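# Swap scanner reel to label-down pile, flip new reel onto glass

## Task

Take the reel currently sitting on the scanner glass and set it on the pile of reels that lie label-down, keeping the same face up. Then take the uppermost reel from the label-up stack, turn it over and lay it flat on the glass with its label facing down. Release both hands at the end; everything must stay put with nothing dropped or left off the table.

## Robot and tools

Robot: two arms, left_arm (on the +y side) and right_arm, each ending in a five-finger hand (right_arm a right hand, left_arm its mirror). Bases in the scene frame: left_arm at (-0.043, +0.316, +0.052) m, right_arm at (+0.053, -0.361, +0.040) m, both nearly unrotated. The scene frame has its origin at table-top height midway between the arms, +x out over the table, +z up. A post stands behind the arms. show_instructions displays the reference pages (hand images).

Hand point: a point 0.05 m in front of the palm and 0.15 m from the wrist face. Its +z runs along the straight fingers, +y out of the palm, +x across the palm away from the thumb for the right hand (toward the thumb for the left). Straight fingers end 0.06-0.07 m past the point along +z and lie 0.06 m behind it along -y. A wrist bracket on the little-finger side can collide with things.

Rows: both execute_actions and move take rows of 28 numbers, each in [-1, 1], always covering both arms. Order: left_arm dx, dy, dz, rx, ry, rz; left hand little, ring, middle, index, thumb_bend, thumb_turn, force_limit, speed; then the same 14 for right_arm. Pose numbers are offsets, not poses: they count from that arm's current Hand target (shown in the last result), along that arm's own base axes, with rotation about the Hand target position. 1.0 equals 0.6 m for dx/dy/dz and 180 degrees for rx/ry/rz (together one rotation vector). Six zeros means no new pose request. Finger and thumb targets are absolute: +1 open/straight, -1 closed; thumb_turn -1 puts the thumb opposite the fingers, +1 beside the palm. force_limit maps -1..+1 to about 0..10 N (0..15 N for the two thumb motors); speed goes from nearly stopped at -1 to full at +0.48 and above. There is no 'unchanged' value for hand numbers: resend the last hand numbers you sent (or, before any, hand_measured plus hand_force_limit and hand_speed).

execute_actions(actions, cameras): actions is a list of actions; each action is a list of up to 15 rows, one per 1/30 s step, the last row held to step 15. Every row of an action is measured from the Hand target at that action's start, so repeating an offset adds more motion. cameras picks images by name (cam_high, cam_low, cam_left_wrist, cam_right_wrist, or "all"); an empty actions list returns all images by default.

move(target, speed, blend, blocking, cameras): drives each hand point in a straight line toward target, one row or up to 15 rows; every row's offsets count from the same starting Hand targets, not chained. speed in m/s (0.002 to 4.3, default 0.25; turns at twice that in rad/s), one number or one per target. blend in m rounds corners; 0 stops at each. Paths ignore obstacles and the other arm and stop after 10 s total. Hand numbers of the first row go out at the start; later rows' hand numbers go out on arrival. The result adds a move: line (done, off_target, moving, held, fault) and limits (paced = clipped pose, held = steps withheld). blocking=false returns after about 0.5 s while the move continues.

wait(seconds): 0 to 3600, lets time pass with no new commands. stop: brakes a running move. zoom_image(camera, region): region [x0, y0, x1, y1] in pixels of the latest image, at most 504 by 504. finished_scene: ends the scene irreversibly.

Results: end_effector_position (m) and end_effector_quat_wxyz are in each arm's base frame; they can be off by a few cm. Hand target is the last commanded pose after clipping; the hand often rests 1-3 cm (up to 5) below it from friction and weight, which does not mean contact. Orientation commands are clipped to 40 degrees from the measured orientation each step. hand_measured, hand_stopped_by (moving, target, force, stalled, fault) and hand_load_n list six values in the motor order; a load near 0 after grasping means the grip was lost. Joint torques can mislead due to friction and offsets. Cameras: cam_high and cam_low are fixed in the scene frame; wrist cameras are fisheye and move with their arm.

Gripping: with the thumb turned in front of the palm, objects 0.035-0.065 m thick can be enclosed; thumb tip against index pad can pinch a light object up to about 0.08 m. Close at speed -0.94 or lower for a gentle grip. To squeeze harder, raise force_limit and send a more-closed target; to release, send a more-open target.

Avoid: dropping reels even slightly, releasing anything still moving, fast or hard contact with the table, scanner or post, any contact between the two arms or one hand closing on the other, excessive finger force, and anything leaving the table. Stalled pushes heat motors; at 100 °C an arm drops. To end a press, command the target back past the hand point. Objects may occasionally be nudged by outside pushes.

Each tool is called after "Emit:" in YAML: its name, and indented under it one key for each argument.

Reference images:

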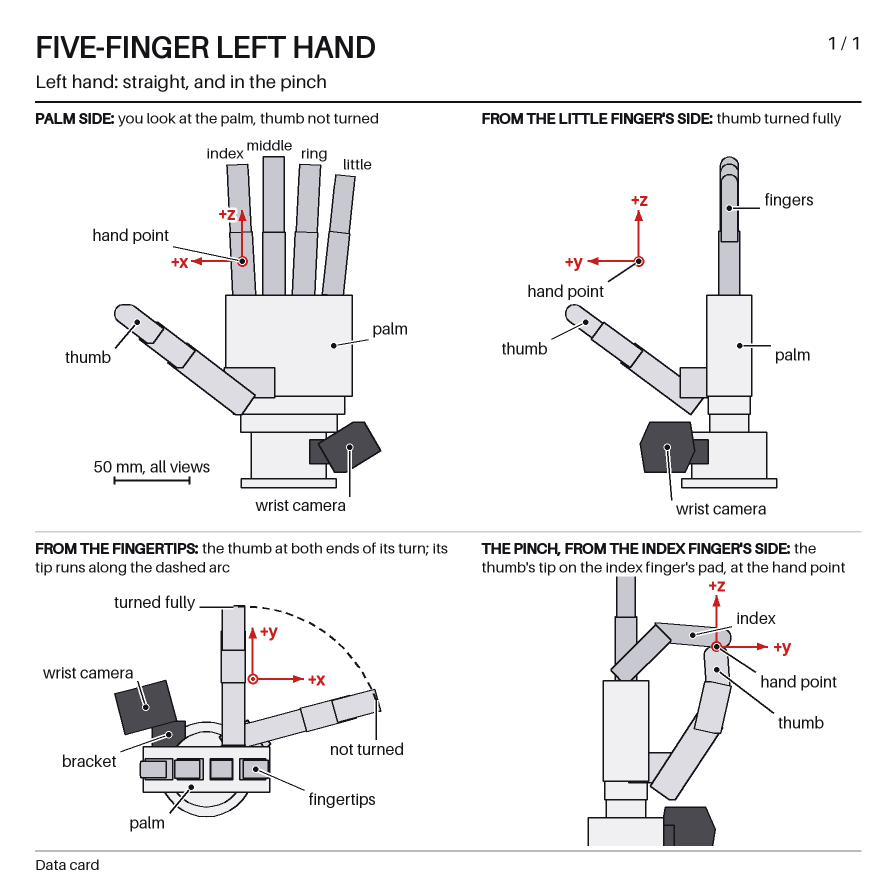

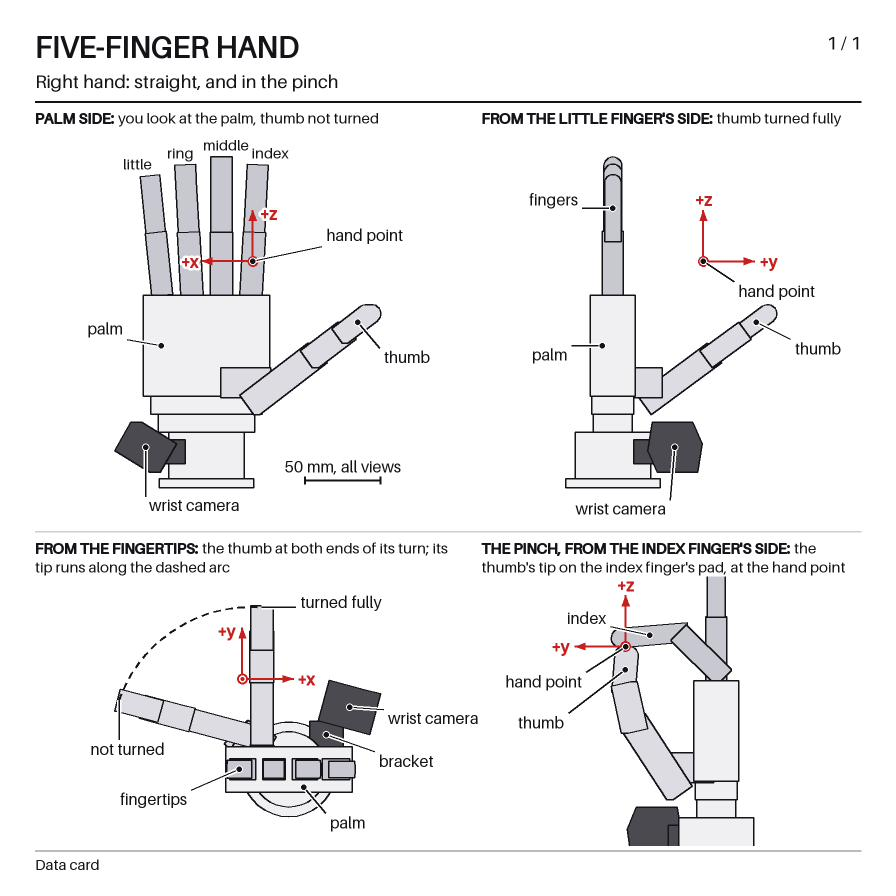

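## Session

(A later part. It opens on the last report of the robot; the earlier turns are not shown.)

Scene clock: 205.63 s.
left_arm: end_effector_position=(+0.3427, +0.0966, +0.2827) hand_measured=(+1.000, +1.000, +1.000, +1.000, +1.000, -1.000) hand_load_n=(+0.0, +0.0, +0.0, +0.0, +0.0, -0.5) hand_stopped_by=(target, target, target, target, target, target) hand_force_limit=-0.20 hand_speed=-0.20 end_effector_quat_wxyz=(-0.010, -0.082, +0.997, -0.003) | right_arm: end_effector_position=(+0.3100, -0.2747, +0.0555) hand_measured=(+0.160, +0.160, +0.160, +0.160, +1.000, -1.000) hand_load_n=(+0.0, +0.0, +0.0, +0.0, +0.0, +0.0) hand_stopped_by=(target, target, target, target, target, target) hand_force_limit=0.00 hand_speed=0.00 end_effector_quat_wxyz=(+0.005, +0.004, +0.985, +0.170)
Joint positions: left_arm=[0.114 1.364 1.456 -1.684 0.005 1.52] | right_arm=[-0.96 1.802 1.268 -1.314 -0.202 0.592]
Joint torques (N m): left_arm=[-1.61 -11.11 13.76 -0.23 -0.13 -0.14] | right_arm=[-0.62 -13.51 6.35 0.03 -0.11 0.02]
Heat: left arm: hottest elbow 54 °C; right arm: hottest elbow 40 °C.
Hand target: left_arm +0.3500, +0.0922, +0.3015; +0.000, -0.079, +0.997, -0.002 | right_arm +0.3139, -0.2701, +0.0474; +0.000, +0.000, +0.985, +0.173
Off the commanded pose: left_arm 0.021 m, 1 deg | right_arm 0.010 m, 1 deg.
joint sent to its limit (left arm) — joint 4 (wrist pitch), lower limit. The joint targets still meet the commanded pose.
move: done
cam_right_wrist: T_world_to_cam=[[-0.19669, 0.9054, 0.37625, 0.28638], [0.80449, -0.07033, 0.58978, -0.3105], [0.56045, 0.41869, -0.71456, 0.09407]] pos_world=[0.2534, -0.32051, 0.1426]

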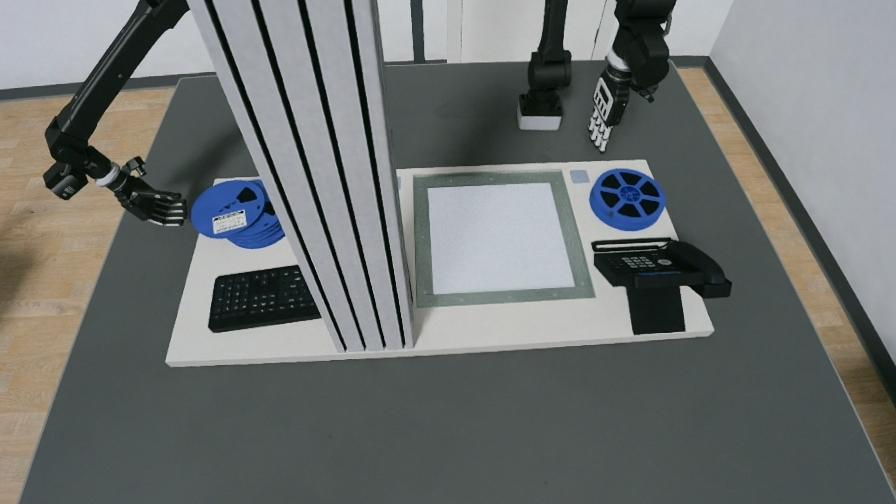

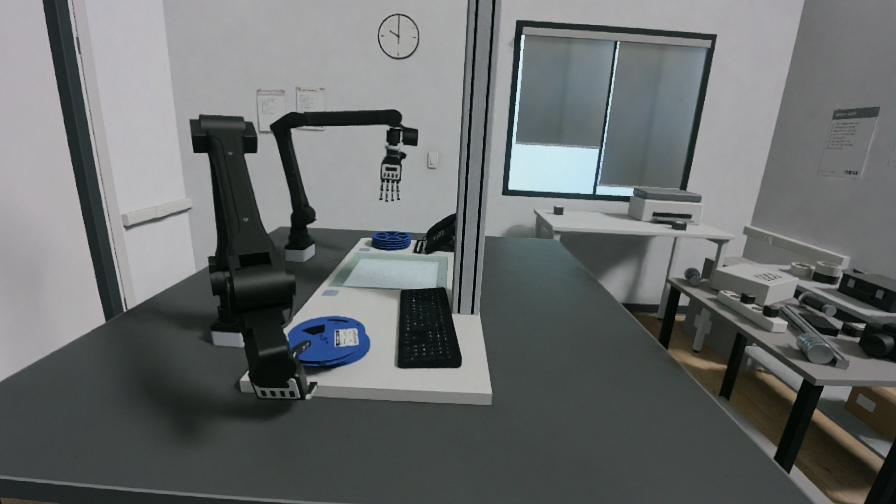

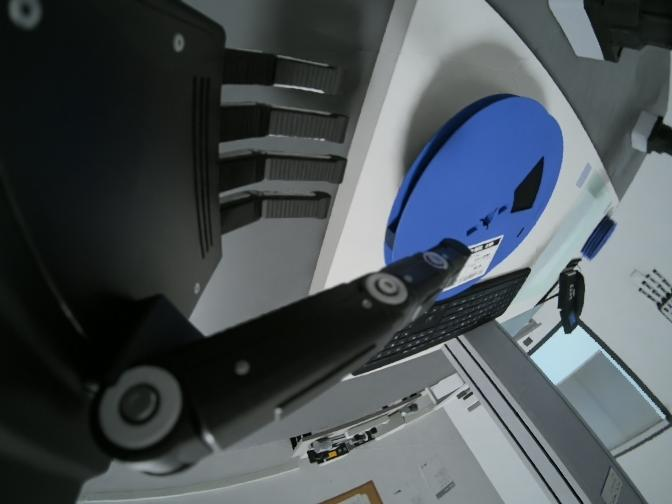

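Emit:
move:
  target: [0,0,0,0,0,0,1,1,1,1,1,-1,-0.2,-0.2,0.005,0.055,0.006,0,0,0,0.16,0.16,0.16,0.16,1,-1,0,0]
  speed: [0.05]
  cameras: ["cam_high","cam_low","cam_right_wrist"]

Emit:
zoom_image:
  camera: "cam_right_wrist"
  region: [210, 40, 570, 290]

Emit:
zoom_image:
  camera: "cam_low"
  region: [240, 290, 400, 390]

Scene clock: 207.37 s.
left_arm: end_effector_position=(+0.3427, +0.0966, +0.2827) hand_measured=(+1.000, +1.000, +1.000, +1.000, +1.000, -1.000) hand_load_n=(+0.0, +0.0, +0.0, +0.0, -0.5, +0.0) hand_stopped_by=(target, target, target, target, target, target) hand_force_limit=-0.20 hand_speed=-0.20 end_effector_quat_wxyz=(-0.010, -0.082, +0.997, -0.003) | right_arm: end_effector_position=(+0.3116, -0.2407, +0.0504) hand_measured=(+0.160, +0.160, +0.160, +0.160, +1.000, -1.000) hand_load_n=(+0.0, +0.0, +0.0, +0.0, +0.0, +0.5) hand_stopped_by=(target, target, target, target, target, target) hand_force_limit=0.00 hand_speed=0.00 end_effector_quat_wxyz=(-0.002, +0.001, +0.984, +0.177)
Joint positions: left_arm=[0.114 1.364 1.456 -1.684 0.005 1.52] | right_arm=[-0.913 1.763 1.191 -1.288 -0.212 0.629]
Joint torques (N m): left_arm=[-1.61 -11.11 13.76 -0.21 -0.13 -0.14] | right_arm=[-0.38 -14.39 6.11 0.01 -0.3 0.09]
Heat: left arm: hottest elbow 54 °C; right arm: hottest elbow 40 °C.
Hand target: left_arm +0.3500, +0.0922, +0.3015; +0.000, -0.079, +0.997, -0.002 | right_arm +0.3169, -0.2369, +0.0509; +0.000, +0.000, +0.985, +0.174
Off the commanded pose: left_arm 0.021 m, 1 deg | right_arm 0.006 m, 1 deg.
joint sent to its limit (left arm) — joint 4 (wrist pitch), lower limit. The joint targets still meet the commanded pose.
move: done
cam_right_wrist: T_world_to_cam=[[-0.20003, 0.89745, 0.39316, 0.25612], [0.81256, -0.07227, 0.57838, -0.3088], [0.54748, 0.43516, -0.71477, 0.08324]] pos_world=[0.25658, -0.28839, 0.13741]

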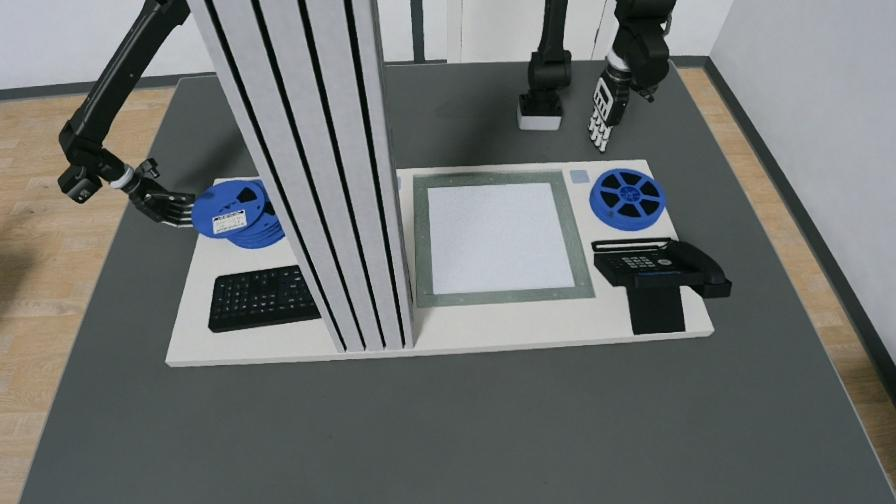

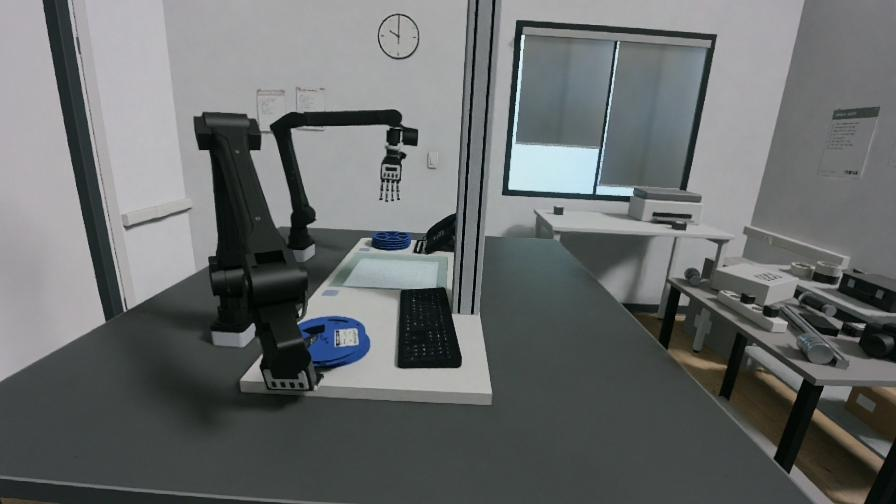

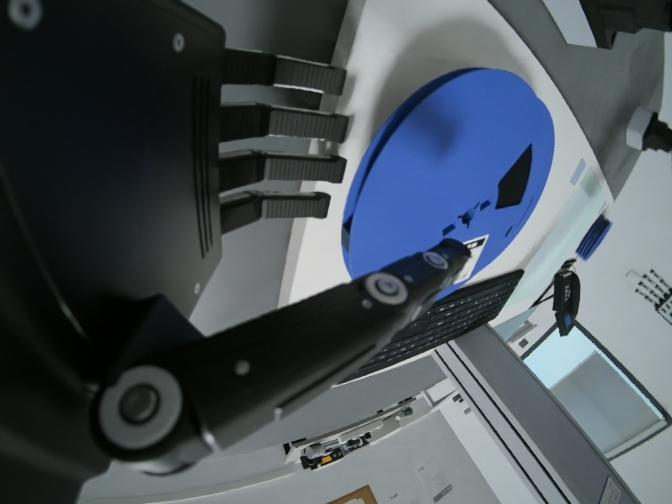

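Scaled by 1.400 from the camera's image (finer frame: 960x720).

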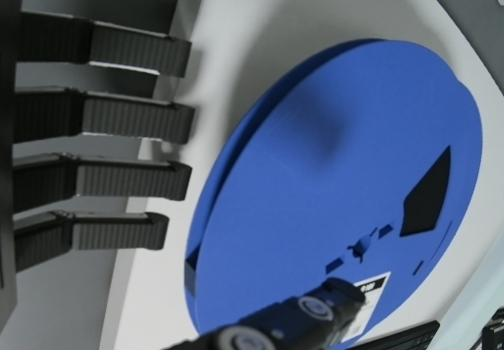

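Scaled by 3.150 from the camera's image (finer frame: 1280x720).

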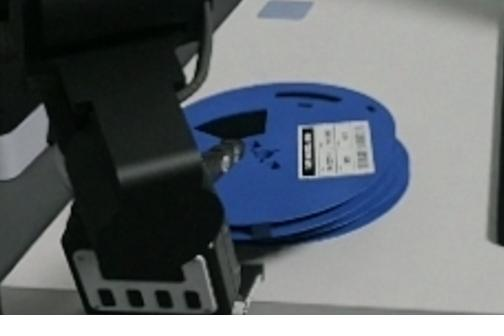

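Emit:
move:
  target: [0,0,0,0,0,0,1,1,1,1,1,-1,-0.2,-0.2,0.007,0.045,0.002,0,0,0,0.16,0.16,0.16,0.16,1,-1,0,0]
  speed: [0.05]
  cameras: ["cam_high","cam_low","cam_right_wrist"]

Emit:
zoom_image:
  camera: "cam_right_wrist"
  region: [210, 40, 570, 290]

Scene clock: 209.57 s.
left_arm: end_effector_position=(+0.3427, +0.0966, +0.2827) hand_measured=(+1.000, +1.000, +1.000, +1.000, +1.000, -1.000) hand_load_n=(+0.0, +0.0, +0.0, +0.0, +0.0, +0.0) hand_stopped_by=(target, target, target, target, target, target) hand_force_limit=-0.20 hand_speed=-0.20 end_effector_quat_wxyz=(-0.010, -0.082, +0.997, -0.003) | right_arm: end_effector_position=(+0.3160, -0.2136, +0.0510) hand_measured=(+0.160, +0.160, +0.160, +0.160, +1.000, -1.000) hand_load_n=(+0.0, +0.0, +0.0, +0.0, +0.0, +0.0) hand_stopped_by=(target, target, target, target, target, target) hand_force_limit=0.00 hand_speed=0.00 end_effector_quat_wxyz=(-0.003, +0.001, +0.984, +0.178)
Joint positions: left_arm=[0.114 1.364 1.456 -1.684 0.005 1.52] | right_arm=[-0.867 1.721 1.133 -1.265 -0.224 0.674]
Joint torques (N m): left_arm=[-1.61 -11.11 13.76 -0.21 -0.13 -0.14] | right_arm=[-0.5 -13.92 6.11 0.08 -0.32 0.06]
Heat: left arm: hottest elbow 54 °C; right arm: hottest elbow 40 °C.
Hand target: left_arm +0.3500, +0.0922, +0.3015; +0.000, -0.079, +0.997, -0.002 | right_arm +0.3211, -0.2100, +0.0523; +0.000, +0.000, +0.985, +0.174
Off the commanded pose: left_arm 0.021 m, 1 deg | right_arm 0.006 m, 1 deg.
joint sent to its limit (left arm) — joint 4 (wrist pitch), lower limit. The joint targets still meet the commanded pose.
move: done
cam_right_wrist: T_world_to_cam=[[-0.19942, 0.89697, 0.39455, 0.23212], [0.8136, -0.07286, 0.57685, -0.31113], [0.54616, 0.43604, -0.71525, 0.07021]] pos_world=[0.26108, -0.26149, 0.13811]

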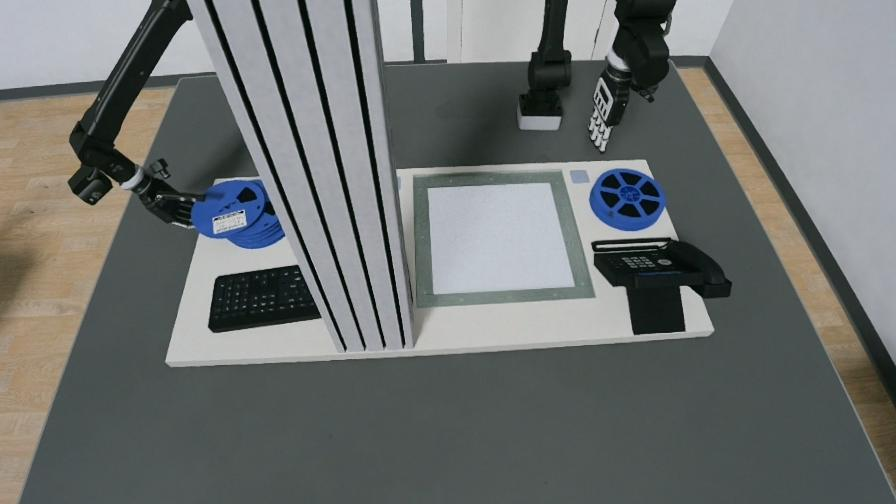

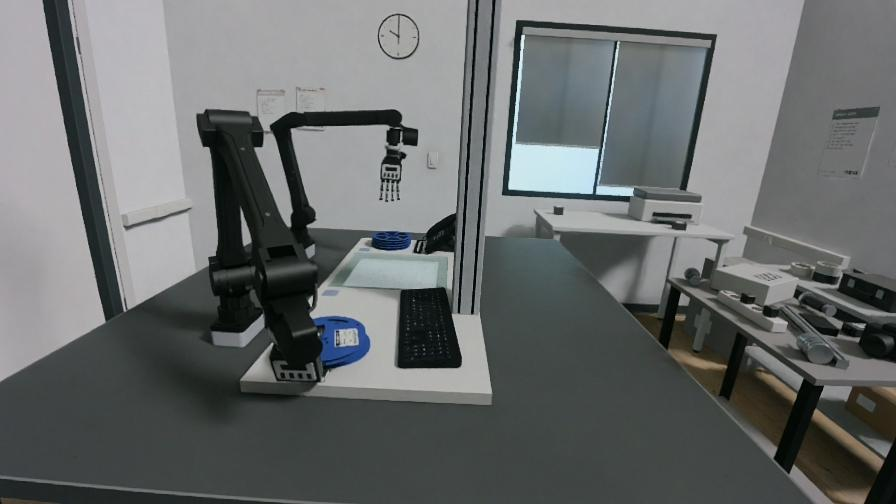

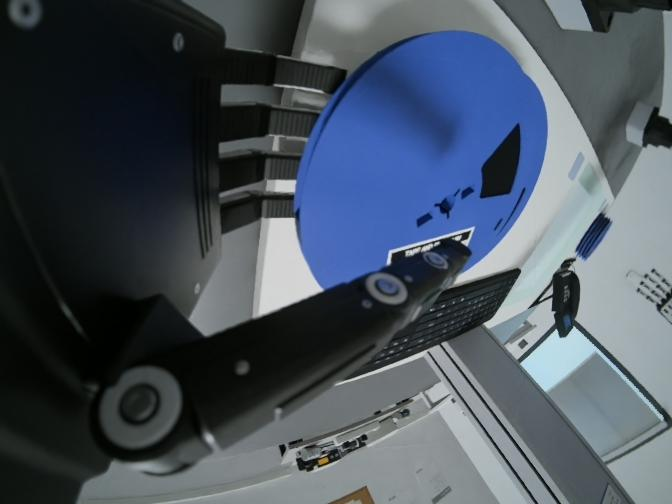

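Scaled by 1.400 from the camera's image (finer frame: 960x720).

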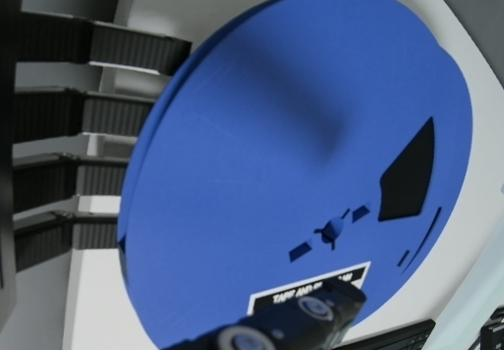

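Emit:
move:
  target: [0,0,0,0,0,0,1,1,1,1,1,-1,-0.2,-0.2,0.010,0.033,0.002,0,0,0,0.16,0.16,0.16,0.16,1,-1,0,0]
  speed: [0.05]
  cameras: ["cam_high","cam_low","cam_right_wrist"]

Scene clock: 210.87 s.
left_arm: end_effector_position=(+0.3427, +0.0966, +0.2827) hand_measured=(+1.000, +1.000, +1.000, +1.000, +1.000, -1.000) hand_load_n=(+0.0, +0.0, +0.0, +0.0, +0.0, -0.5) hand_stopped_by=(target, target, target, target, target, target) hand_force_limit=-0.20 hand_speed=-0.20 end_effector_quat_wxyz=(-0.010, -0.082, +0.997, -0.003) | right_arm: end_effector_position=(+0.3225, -0.1953, +0.0526) hand_measured=(+0.160, +0.160, +0.160, +0.160, +1.000, -1.000) hand_load_n=(+0.0, +0.0, +0.0, +0.0, +0.0, +0.0) hand_stopped_by=(target, target, target, target, target, target) hand_force_limit=0.00 hand_speed=0.00 end_effector_quat_wxyz=(-0.003, +0.002, +0.984, +0.176)
Joint positions: left_arm=[0.114 1.364 1.456 -1.684 0.005 1.52] | right_arm=[-0.828 1.693 1.101 -1.249 -0.233 0.715]
Joint torques (N m): left_arm=[-1.61 -11.11 13.78 -0.21 -0.13 -0.14] | right_arm=[-0.32 -13.45 5.93 0.06 -0.35 0.06]
Motor temperatures (°C): left_arm=[28 33 55 28 32 29] | right_arm=[30 31 40 29 29 30]
Heat: left arm: hottest elbow 55 °C; right arm: hottest elbow 40 °C.
Hand target: left_arm +0.3500, +0.0922, +0.3015; +0.000, -0.079, +0.997, -0.002 | right_arm +0.3270, -0.1903, +0.0534; +0.000, +0.000, +0.985, +0.173
Off the commanded pose: left_arm 0.021 m, 1 deg | right_arm 0.007 m, 1 deg.
joint sent to its limit (left arm) — joint 4 (wrist pitch), lower limit. The joint targets still meet the commanded pose.
move: done
cam_right_wrist: T_world_to_cam=[[-0.1988, 0.8986, 0.39115, 0.21657], [0.81286, -0.07177, 0.57802, -0.31565], [0.54748, 0.43286, -0.71617, 0.05874]] pos_world=[0.26748, -0.24269, 0.13981]

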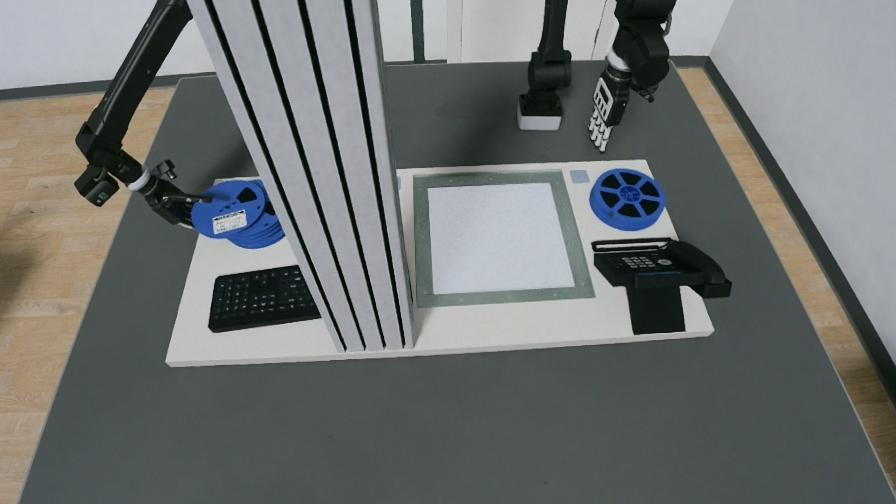

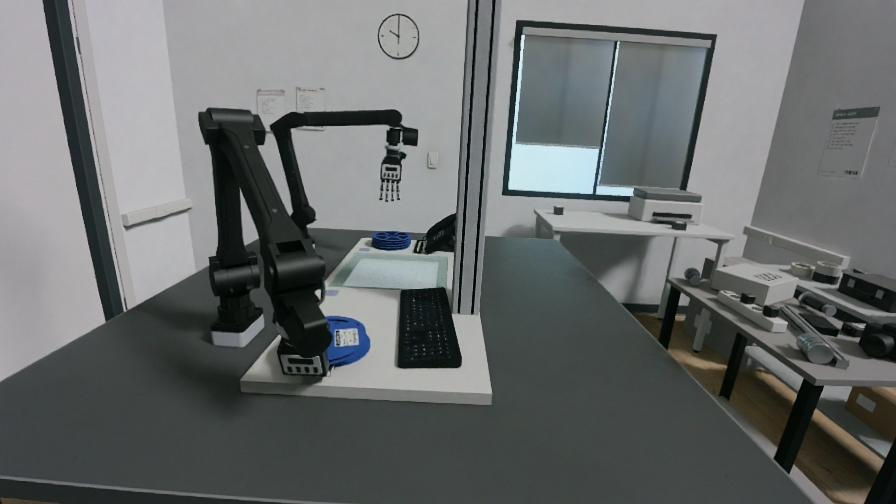

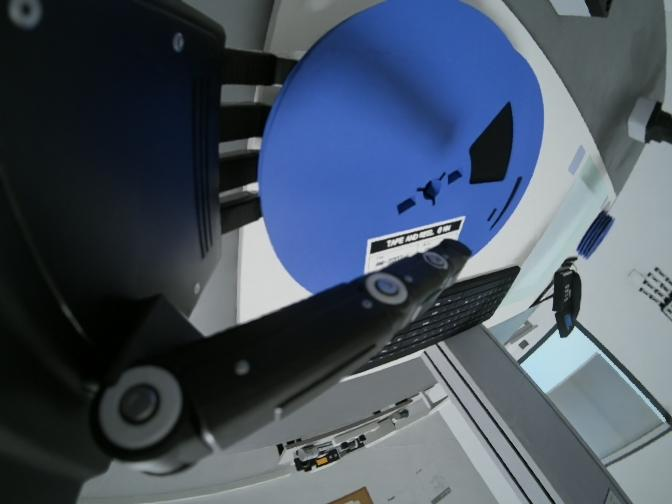

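Emit:
move:
  target:
    - [0,0,0,0,0,0,1,1,1,1,1,-1,-0.2,-0.2,0,0,0.01,0,0,0,0.16,0.16,0.16,0.16,1,-1,0,0]
    - [0,0,0,0,0,0,1,1,1,1,1,-1,-0.2,-0.2,0,0,0.01,0,0,0,0.16,0.16,0.16,0.16,0,-1,-0.6,-0.5]
    - [0,0,0,0,0,0,1,1,1,1,1,-1,-0.2,-0.2,0,0,0.01,0,0,0,0.16,0.16,0.16,0.16,-0.4,-1,-0.5,-0.7]
  speed: [0.05,0.05,0.05]
  cameras: ["cam_high","cam_low","cam_right_wrist"]

Scene clock: 214.47 s.
left_arm: end_effector_position=(+0.3427, +0.0966, +0.2827) hand_measured=(+1.000, +1.000, +1.000, +1.000, +1.000, -1.000) hand_load_n=(+0.0, +0.0, +0.0, +0.0, +0.0, +0.0) hand_stopped_by=(target, target, target, target, target, target) hand_force_limit=-0.20 hand_speed=-0.20 end_effector_quat_wxyz=(-0.010, -0.082, +0.997, -0.003) | right_arm: end_effector_position=(+0.3238, -0.1945, +0.0583) hand_measured=(+0.160, +0.160, +0.160, +0.160, -0.194, -1.000) hand_load_n=(+0.0, +0.0, +1.0, +0.0, +3.0, +0.0) hand_stopped_by=(target, target, target, target, force, target) hand_force_limit=-0.50 hand_speed=-0.70 end_effector_quat_wxyz=(+0.003, +0.001, +0.985, +0.174)
Joint positions: left_arm=[0.114 1.364 1.456 -1.684 0.005 1.52] | right_arm=[-0.827 1.678 1.101 -1.252 -0.238 0.716]
Joint torques (N m): left_arm=[-1.61 -11.05 13.78 -0.21 -0.13 -0.14] | right_arm=[-0.62 -12.75 6.56 -0.4 -0.14 0.08]
Motor temperatures (°C): left_arm=[28 33 55 28 32 29] | right_arm=[30 31 39 29 29 30]
Heat: left arm: hottest elbow 55 °C; right arm: hottest elbow 39 °C.
Hand target: left_arm +0.3500, +0.0922, +0.3015; +0.000, -0.079, +0.997, -0.002 | right_arm +0.3271, -0.1901, +0.0594; +0.000, +0.000, +0.985, +0.174
Off the commanded pose: left_arm 0.021 m, 1 deg | right_arm 0.005 m, 0 deg.
joint sent to its limit (left arm) — joint 4 (wrist pitch), lower limit. The joint targets still meet the commanded pose.
move: done
cam_right_wrist: T_world_to_cam=[[-0.20216, 0.90068, 0.38459, 0.21581], [0.80661, -0.06958, 0.58697, -0.31804], [0.55543, 0.42888, -0.71243, 0.05828]] pos_world=[0.26779, -0.2415, 0.1452]

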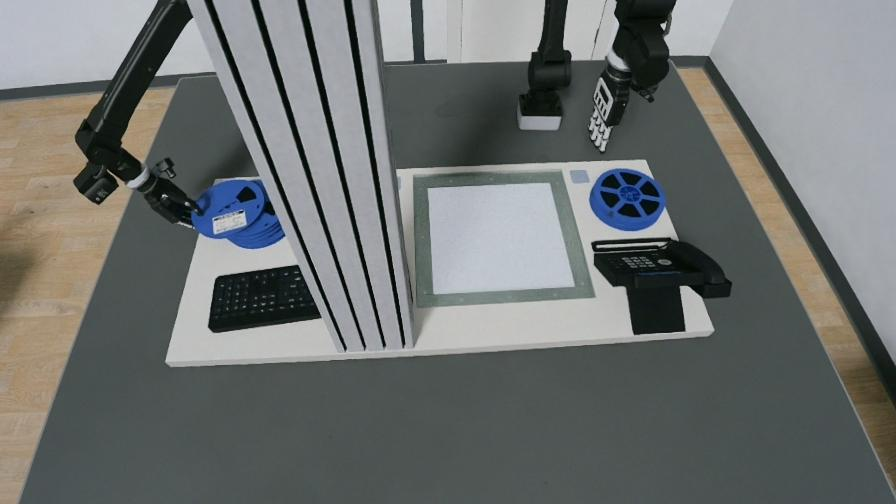

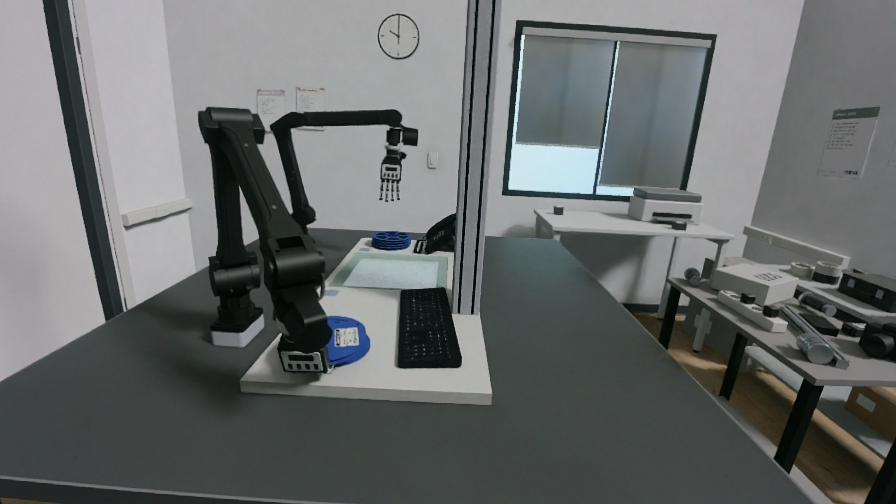

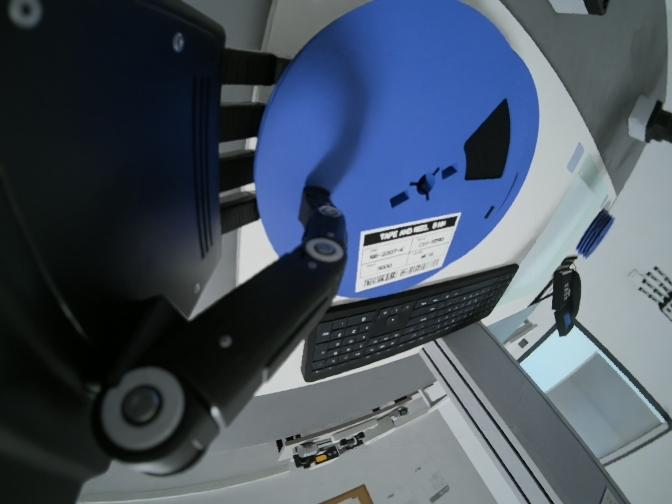

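Emit:
move:
  target: [0,0,0,0,0,0,1,1,1,1,1,-1,-0.2,-0.2,0,0,0,0,0,0,-0.15,-0.15,-0.15,-0.15,-0.4,-1,-0.1,-0.94]
  cameras: ["cam_right_wrist"]

Scene clock: 216.30 s.
left_arm: end_effector_position=(+0.3427, +0.0966, +0.2827) hand_measured=(+1.000, +1.000, +1.000, +1.000, +1.000, -1.000) hand_load_n=(+0.0, +0.0, +0.0, +0.0, +0.0, +0.0) hand_stopped_by=(target, target, target, target, target, target) hand_force_limit=-0.20 hand_speed=-0.20 end_effector_quat_wxyz=(-0.010, -0.082, +0.997, -0.003) | right_arm: end_effector_position=(+0.3239, -0.1947, +0.0592) hand_measured=(-0.058, -0.024, +0.020, -0.012, -0.194, -1.000) hand_load_n=(+4.5, +3.0, +3.0, +5.5, +5.5, +1.5) hand_stopped_by=(force, force, force, force, force, target) hand_force_limit=-0.10 hand_speed=-0.94 end_effector_quat_wxyz=(+0.003, +0.001, +0.985, +0.173)
Joint positions: left_arm=[0.114 1.364 1.456 -1.684 0.005 1.52] | right_arm=[-0.827 1.675 1.101 -1.252 -0.238 0.716]
Joint torques (N m): left_arm=[-1.61 -11.05 13.76 -0.21 -0.13 -0.14] | right_arm=[-0.62 -12.51 6.56 -0.38 -0.17 0.09]
Motor temperatures (°C): left_arm=[28 33 55 28 32 29] | right_arm=[30 32 39 29 29 30]
Heat: left arm: hottest elbow 55 °C; right arm: hottest elbow 39 °C.
Hand target: left_arm +0.3500, +0.0922, +0.3015; +0.000, -0.079, +0.997, -0.002 | right_arm +0.3271, -0.1901, +0.0593; +0.000, +0.000, +0.985, +0.174
Off the commanded pose: left_arm 0.021 m, 1 deg | right_arm 0.006 m, 0 deg.
joint sent to its limit (left arm) — joint 4 (wrist pitch), lower limit. The joint targets still meet the commanded pose.
move: done
cam_right_wrist: T_world_to_cam=[[-0.20288, 0.9015, 0.38227, 0.21618], [0.80569, -0.06819, 0.58839, -0.31811], [0.55651, 0.42737, -0.7125, 0.05834]] pos_world=[0.2677, -0.2415, 0.1461]

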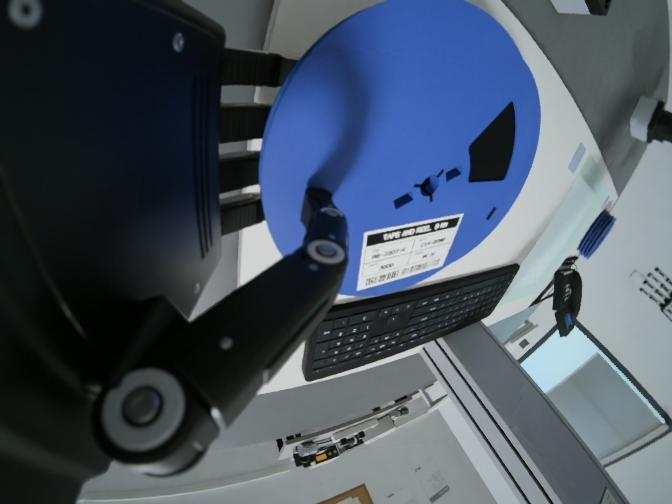

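Emit:
move:
  target: [0,0,0,0,0,0,1,1,1,1,1,-1,-0.2,-0.2,0,0,0.15,0,0,0,-0.15,-0.15,-0.15,-0.15,-0.4,-1,-0.1,-0.94]
  speed: 0.06
  cameras: ["cam_right_wrist","cam_high","cam_low"]

Scene clock: 226.30 s.
left_arm: end_effector_position=(+0.3427, +0.0966, +0.2827) hand_measured=(+1.000, +1.000, +1.000, +1.000, +1.000, -1.000) hand_load_n=(+0.0, +0.0, +0.0, +0.0, +0.0, +0.0) hand_stopped_by=(target, target, target, target, target, target) hand_force_limit=-0.20 hand_speed=-0.20 end_effector_quat_wxyz=(-0.010, -0.082, +0.997, -0.003) | right_arm: end_effector_position=(+0.3174, -0.1880, +0.1348) hand_measured=(-0.058, -0.024, +0.020, -0.012, -0.194, -1.000) hand_load_n=(+4.0, +3.5, +3.5, +6.0, +5.5, +1.5) hand_stopped_by=(force, force, force, force, force, target) hand_force_limit=-0.10 hand_speed=-0.94 end_effector_quat_wxyz=(-0.007, +0.003, +0.983, +0.183)
Joint positions: left_arm=[0.114 1.364 1.456 -1.684 0.005 1.52] | right_arm=[-0.827 1.579 1.196 -1.472 -0.237 0.717]
Joint torques (N m): left_arm=[-1.61 -11.11 13.76 -0.21 -0.13 -0.14] | right_arm=[-0.56 -12.69 10.04 -1.01 -0.26 0.08]
Motor temperatures (°C): left_arm=[28 33 57 28 32 29] | right_arm=[30 32 38 29 29 30]
Heat: left arm: hottest elbow 57 °C; right arm: hottest elbow 38 °C.
Hand target: left_arm +0.3500, +0.0922, +0.3015; +0.000, -0.079, +0.997, -0.002 | right_arm +0.3271, -0.1901, +0.1495; +0.000, +0.000, +0.985, +0.173
Off the commanded pose: left_arm 0.021 m, 1 deg | right_arm 0.018 m, 1 deg.
joint sent to its limit (left arm) — joint 4 (wrist pitch), lower limit. The joint targets still meet the commanded pose.
move: off_target (right_arm)
cam_right_wrist: T_world_to_cam=[[-0.1939, 0.89364, 0.40473, 0.17261], [0.81789, -0.08056, 0.5697, -0.36064], [0.54171, 0.44149, -0.71528, 0.12067]] pos_world=[0.26306, -0.23658, 0.22191]
Images, in order (width x height): cam_high 896x504, cam_low 896x504, cam_right_wrist 672x504.

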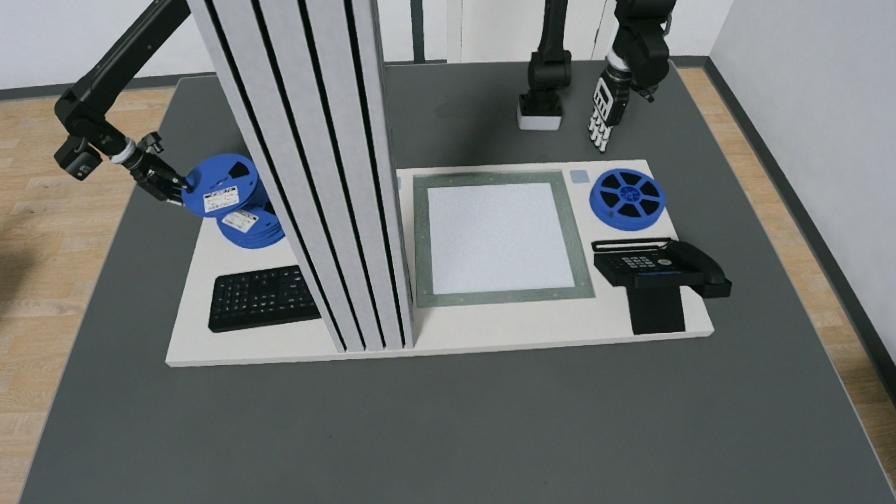

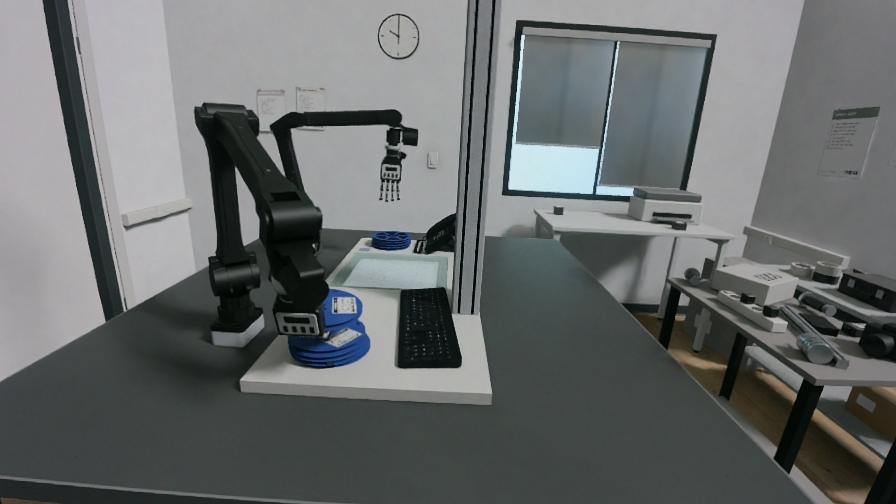

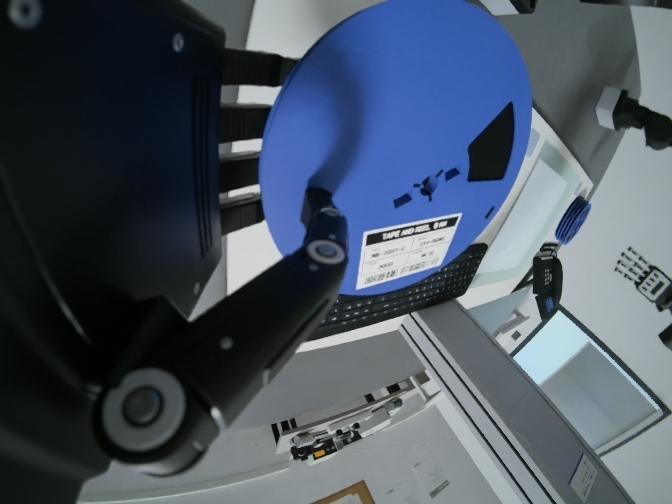

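Emit:
move:
  target:
    - [0,0,0,0,0,0,1,1,1,1,1,-1,-0.2,-0.2,0,0.05,0.2,0,0,0,-0.15,-0.15,-0.15,-0.15,-0.4,-1,-0.1,-0.94]
    - [0,0,0,0,0,0,1,1,1,1,1,-1,-0.2,-0.2,0.07,0.4,0.23,0.25,0,0,-0.15,-0.15,-0.15,-0.15,-0.4,-1,-0.1,-0.94]
  speed: [0.12,0.12]
  blend: [0.03,0]
  cameras: ["cam_right_wrist","cam_high","cam_low"]

Scene clock: 232.87 s.
left_arm: end_effector_position=(+0.3427, +0.0966, +0.2827) hand_measured=(+1.000, +1.000, +1.000, +1.000, +1.000, -1.000) hand_load_n=(+0.0, +0.0, +0.0, +0.0, +0.0, +0.0) hand_stopped_by=(target, target, target, target, target, target) hand_force_limit=-0.20 hand_speed=-0.20 end_effector_quat_wxyz=(-0.010, -0.082, +0.997, -0.003) | right_arm: end_effector_position=(+0.3683, +0.0458, +0.2866) hand_measured=(-0.058, -0.024, +0.020, -0.012, -0.194, -1.000) hand_load_n=(+3.5, +3.0, +3.5, +6.0, +5.0, +2.0) hand_stopped_by=(force, force, force, force, force, target) hand_force_limit=-0.10 hand_speed=-0.94 end_effector_quat_wxyz=(+0.077, +0.027, +0.861, +0.502)
Joint positions: left_arm=[0.114 1.364 1.456 -1.684 0.005 1.52] | right_arm=[-0.444 1.367 1.039 -1.679 -1.007 0.948]
Joint torques (N m): left_arm=[-1.67 -11.11 13.76 -0.21 -0.13 -0.14] | right_arm=[-0.5 -7.88 7.32 -0.94 -1.27 0.08]
Motor temperatures (°C): left_arm=[28 33 58 28 32 29] | right_arm=[30 32 39 29 29 30]
Heat: left arm: hottest elbow 58 °C; right arm: hottest elbow 39 °C.
Hand target: left_arm +0.3500, +0.0922, +0.3015; +0.000, -0.079, +0.997, -0.002 | right_arm +0.3691, +0.0498, +0.2874; +0.000, +0.000, +0.843, +0.537
Off the commanded pose: left_arm 0.021 m, 1 deg | right_arm 0.004 m, 10 deg.
joint sent to its limit (left arm) — joint 4 (wrist pitch), lower limit. The joint targets still meet the commanded pose.
joint sent to its limit (right arm) — joint 4 (wrist pitch), lower limit. The joint targets are off in orientation, not in position.
move: off_target (right_arm)
cam_right_wrist: T_world_to_cam=[[-0.23875, 0.46233, 0.85396, -0.18036], [0.70402, -0.52329, 0.48013, -0.38195], [0.66885, 0.71583, -0.20056, -0.10854]] pos_world=[0.29844, -0.03879, 0.31564]
Images, in order (width x height): cam_high 896x504, cam_low 896x504, cam_right_wrist 672x504.

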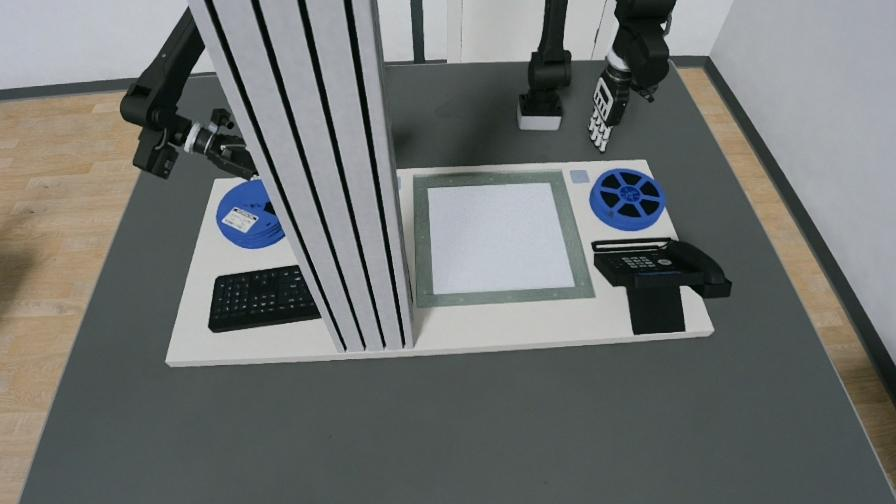

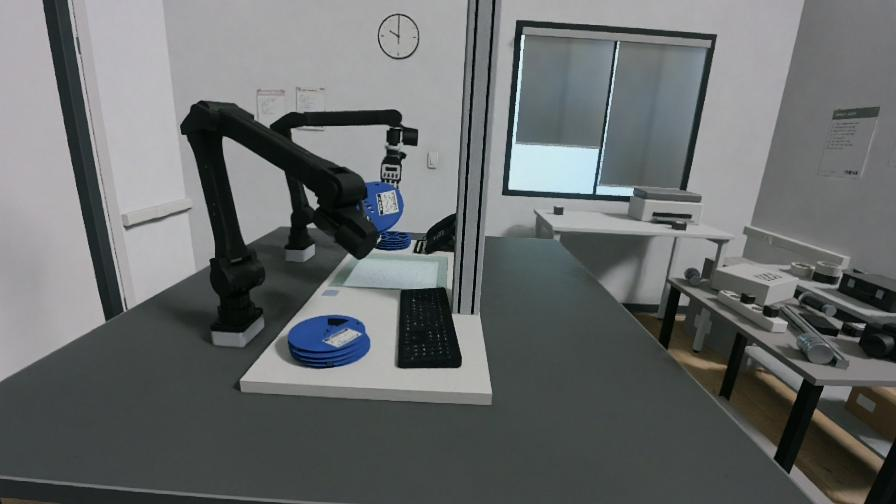

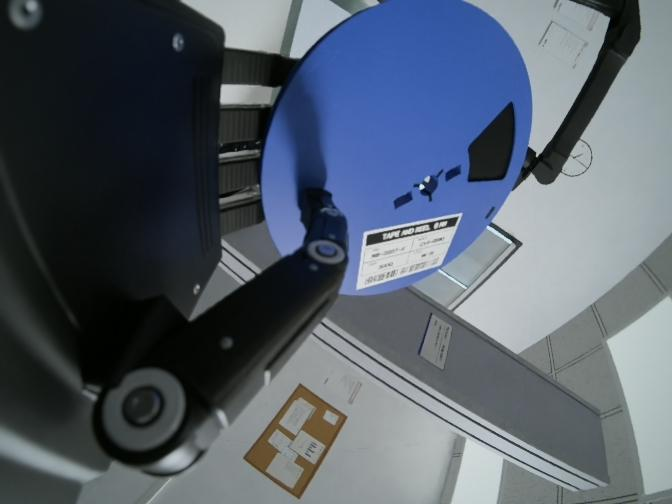

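Emit:
move:
  target:
    - [0,0,0,0,0,0,1,1,1,1,1,-1,-0.2,-0.2,0.0,0.2,-0.04,0.12,0,0,-0.15,-0.15,-0.15,-0.15,-0.4,-1,-0.1,-0.94]
    - [0,0,0,0,0,0,1,1,1,1,1,-1,-0.2,-0.2,0.003,0.3,-0.084,0.2,0,0,-0.15,-0.15,-0.15,-0.15,-0.4,-1,-0.1,-0.94]
  speed: [0.1,0.1]
  blend: [0.03,0]
  cameras: ["cam_right_wrist","cam_high","cam_low"]

Scene clock: 237.60 s.
left_arm: end_effector_position=(+0.3427, +0.0966, +0.2827) hand_measured=(+1.000, +1.000, +1.000, +1.000, +1.000, -1.000) hand_load_n=(+0.0, +0.0, +0.0, +0.0, +0.0, +0.0) hand_stopped_by=(target, target, target, target, target, target) hand_force_limit=-0.20 hand_speed=-0.20 end_effector_quat_wxyz=(-0.010, -0.082, +0.997, -0.003) | right_arm: end_effector_position=(+0.3635, +0.2238, +0.2330) hand_measured=(-0.058, -0.024, +0.020, -0.012, -0.194, -1.000) hand_load_n=(+3.0, +2.5, +3.0, +6.0, +5.5, +2.0) hand_stopped_by=(force, force, force, force, force, target) hand_force_limit=-0.10 hand_speed=-0.94 end_effector_quat_wxyz=(-0.028, -0.023, +0.703, +0.711)
Joint positions: left_arm=[0.114 1.364 1.456 -1.684 0.005 1.52] | right_arm=[0.084 1.704 0.893 -1.603 -1.588 0.734]
Joint torques (N m): left_arm=[-1.61 -11.11 13.76 -0.21 -0.13 -0.14] | right_arm=[-0.62 -10.17 7.23 -0.53 -1.05 0.12]
Motor temperatures (°C): left_arm=[28 33 58 28 32 29] | right_arm=[30 32 39 29 30 30]
Heat: left arm: hottest elbow 58 °C; right arm: hottest elbow 39 °C.
Hand target: left_arm +0.3500, +0.0922, +0.3015; +0.000, -0.079, +0.997, -0.002 | right_arm +0.3710, +0.2298, +0.2371; +0.000, +0.000, +0.636, +0.772
Off the commanded pose: left_arm 0.021 m, 1 deg | right_arm 0.010 m, 11 deg.
joint sent to its limit (left arm) — joint 4 (wrist pitch), lower limit. The joint targets still meet the commanded pose.
joint sent to its limit (right arm) — joint 5 (wrist yaw), lower limit. The joint targets are off in orientation, not in position.
move: off_target (right_arm)
cam_right_wrist: T_world_to_cam=[[-0.19172, -0.07895, 0.97827, -0.14299], [0.84894, -0.51351, 0.12493, -0.23189], [0.49249, 0.85444, 0.16547, -0.2957]] pos_world=[0.31508, 0.12229, 0.21779]
Images, in order (width x height): cam_high 896x504, cam_low 896x504, cam_right_wrist 672x504.

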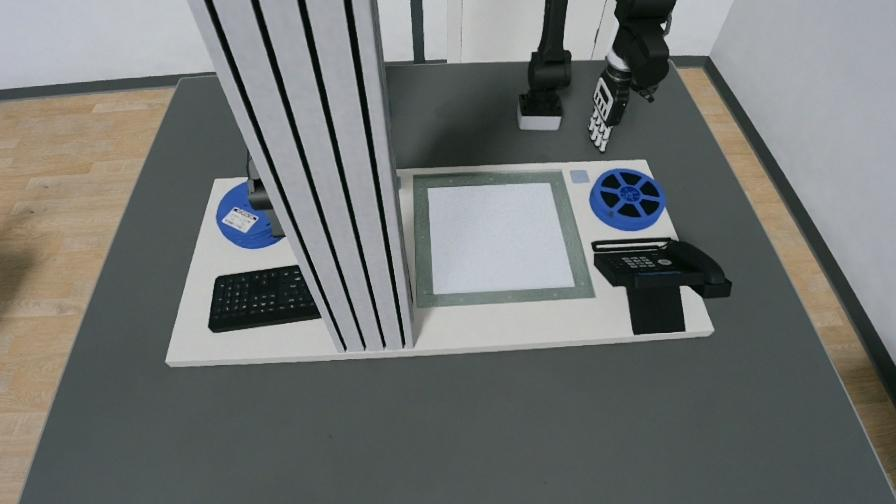

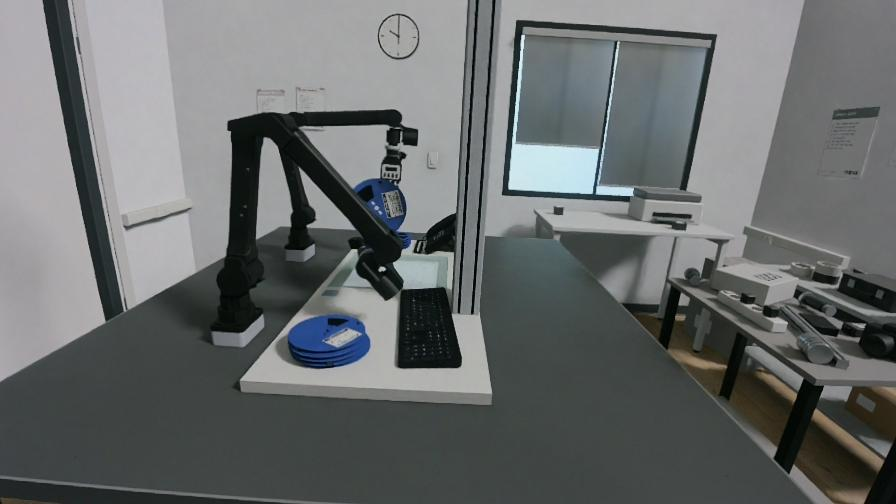

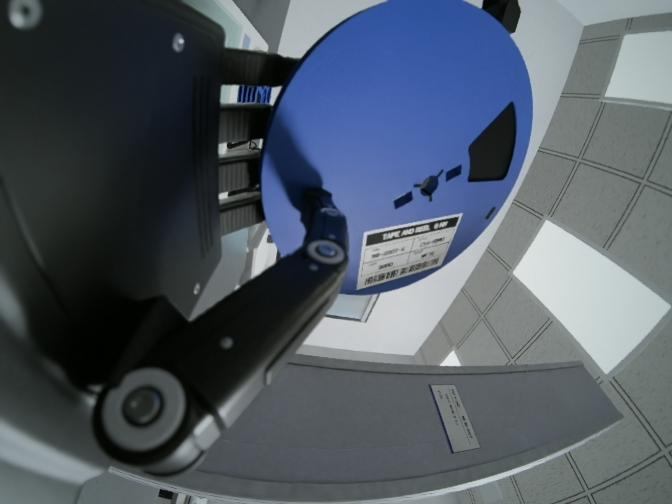

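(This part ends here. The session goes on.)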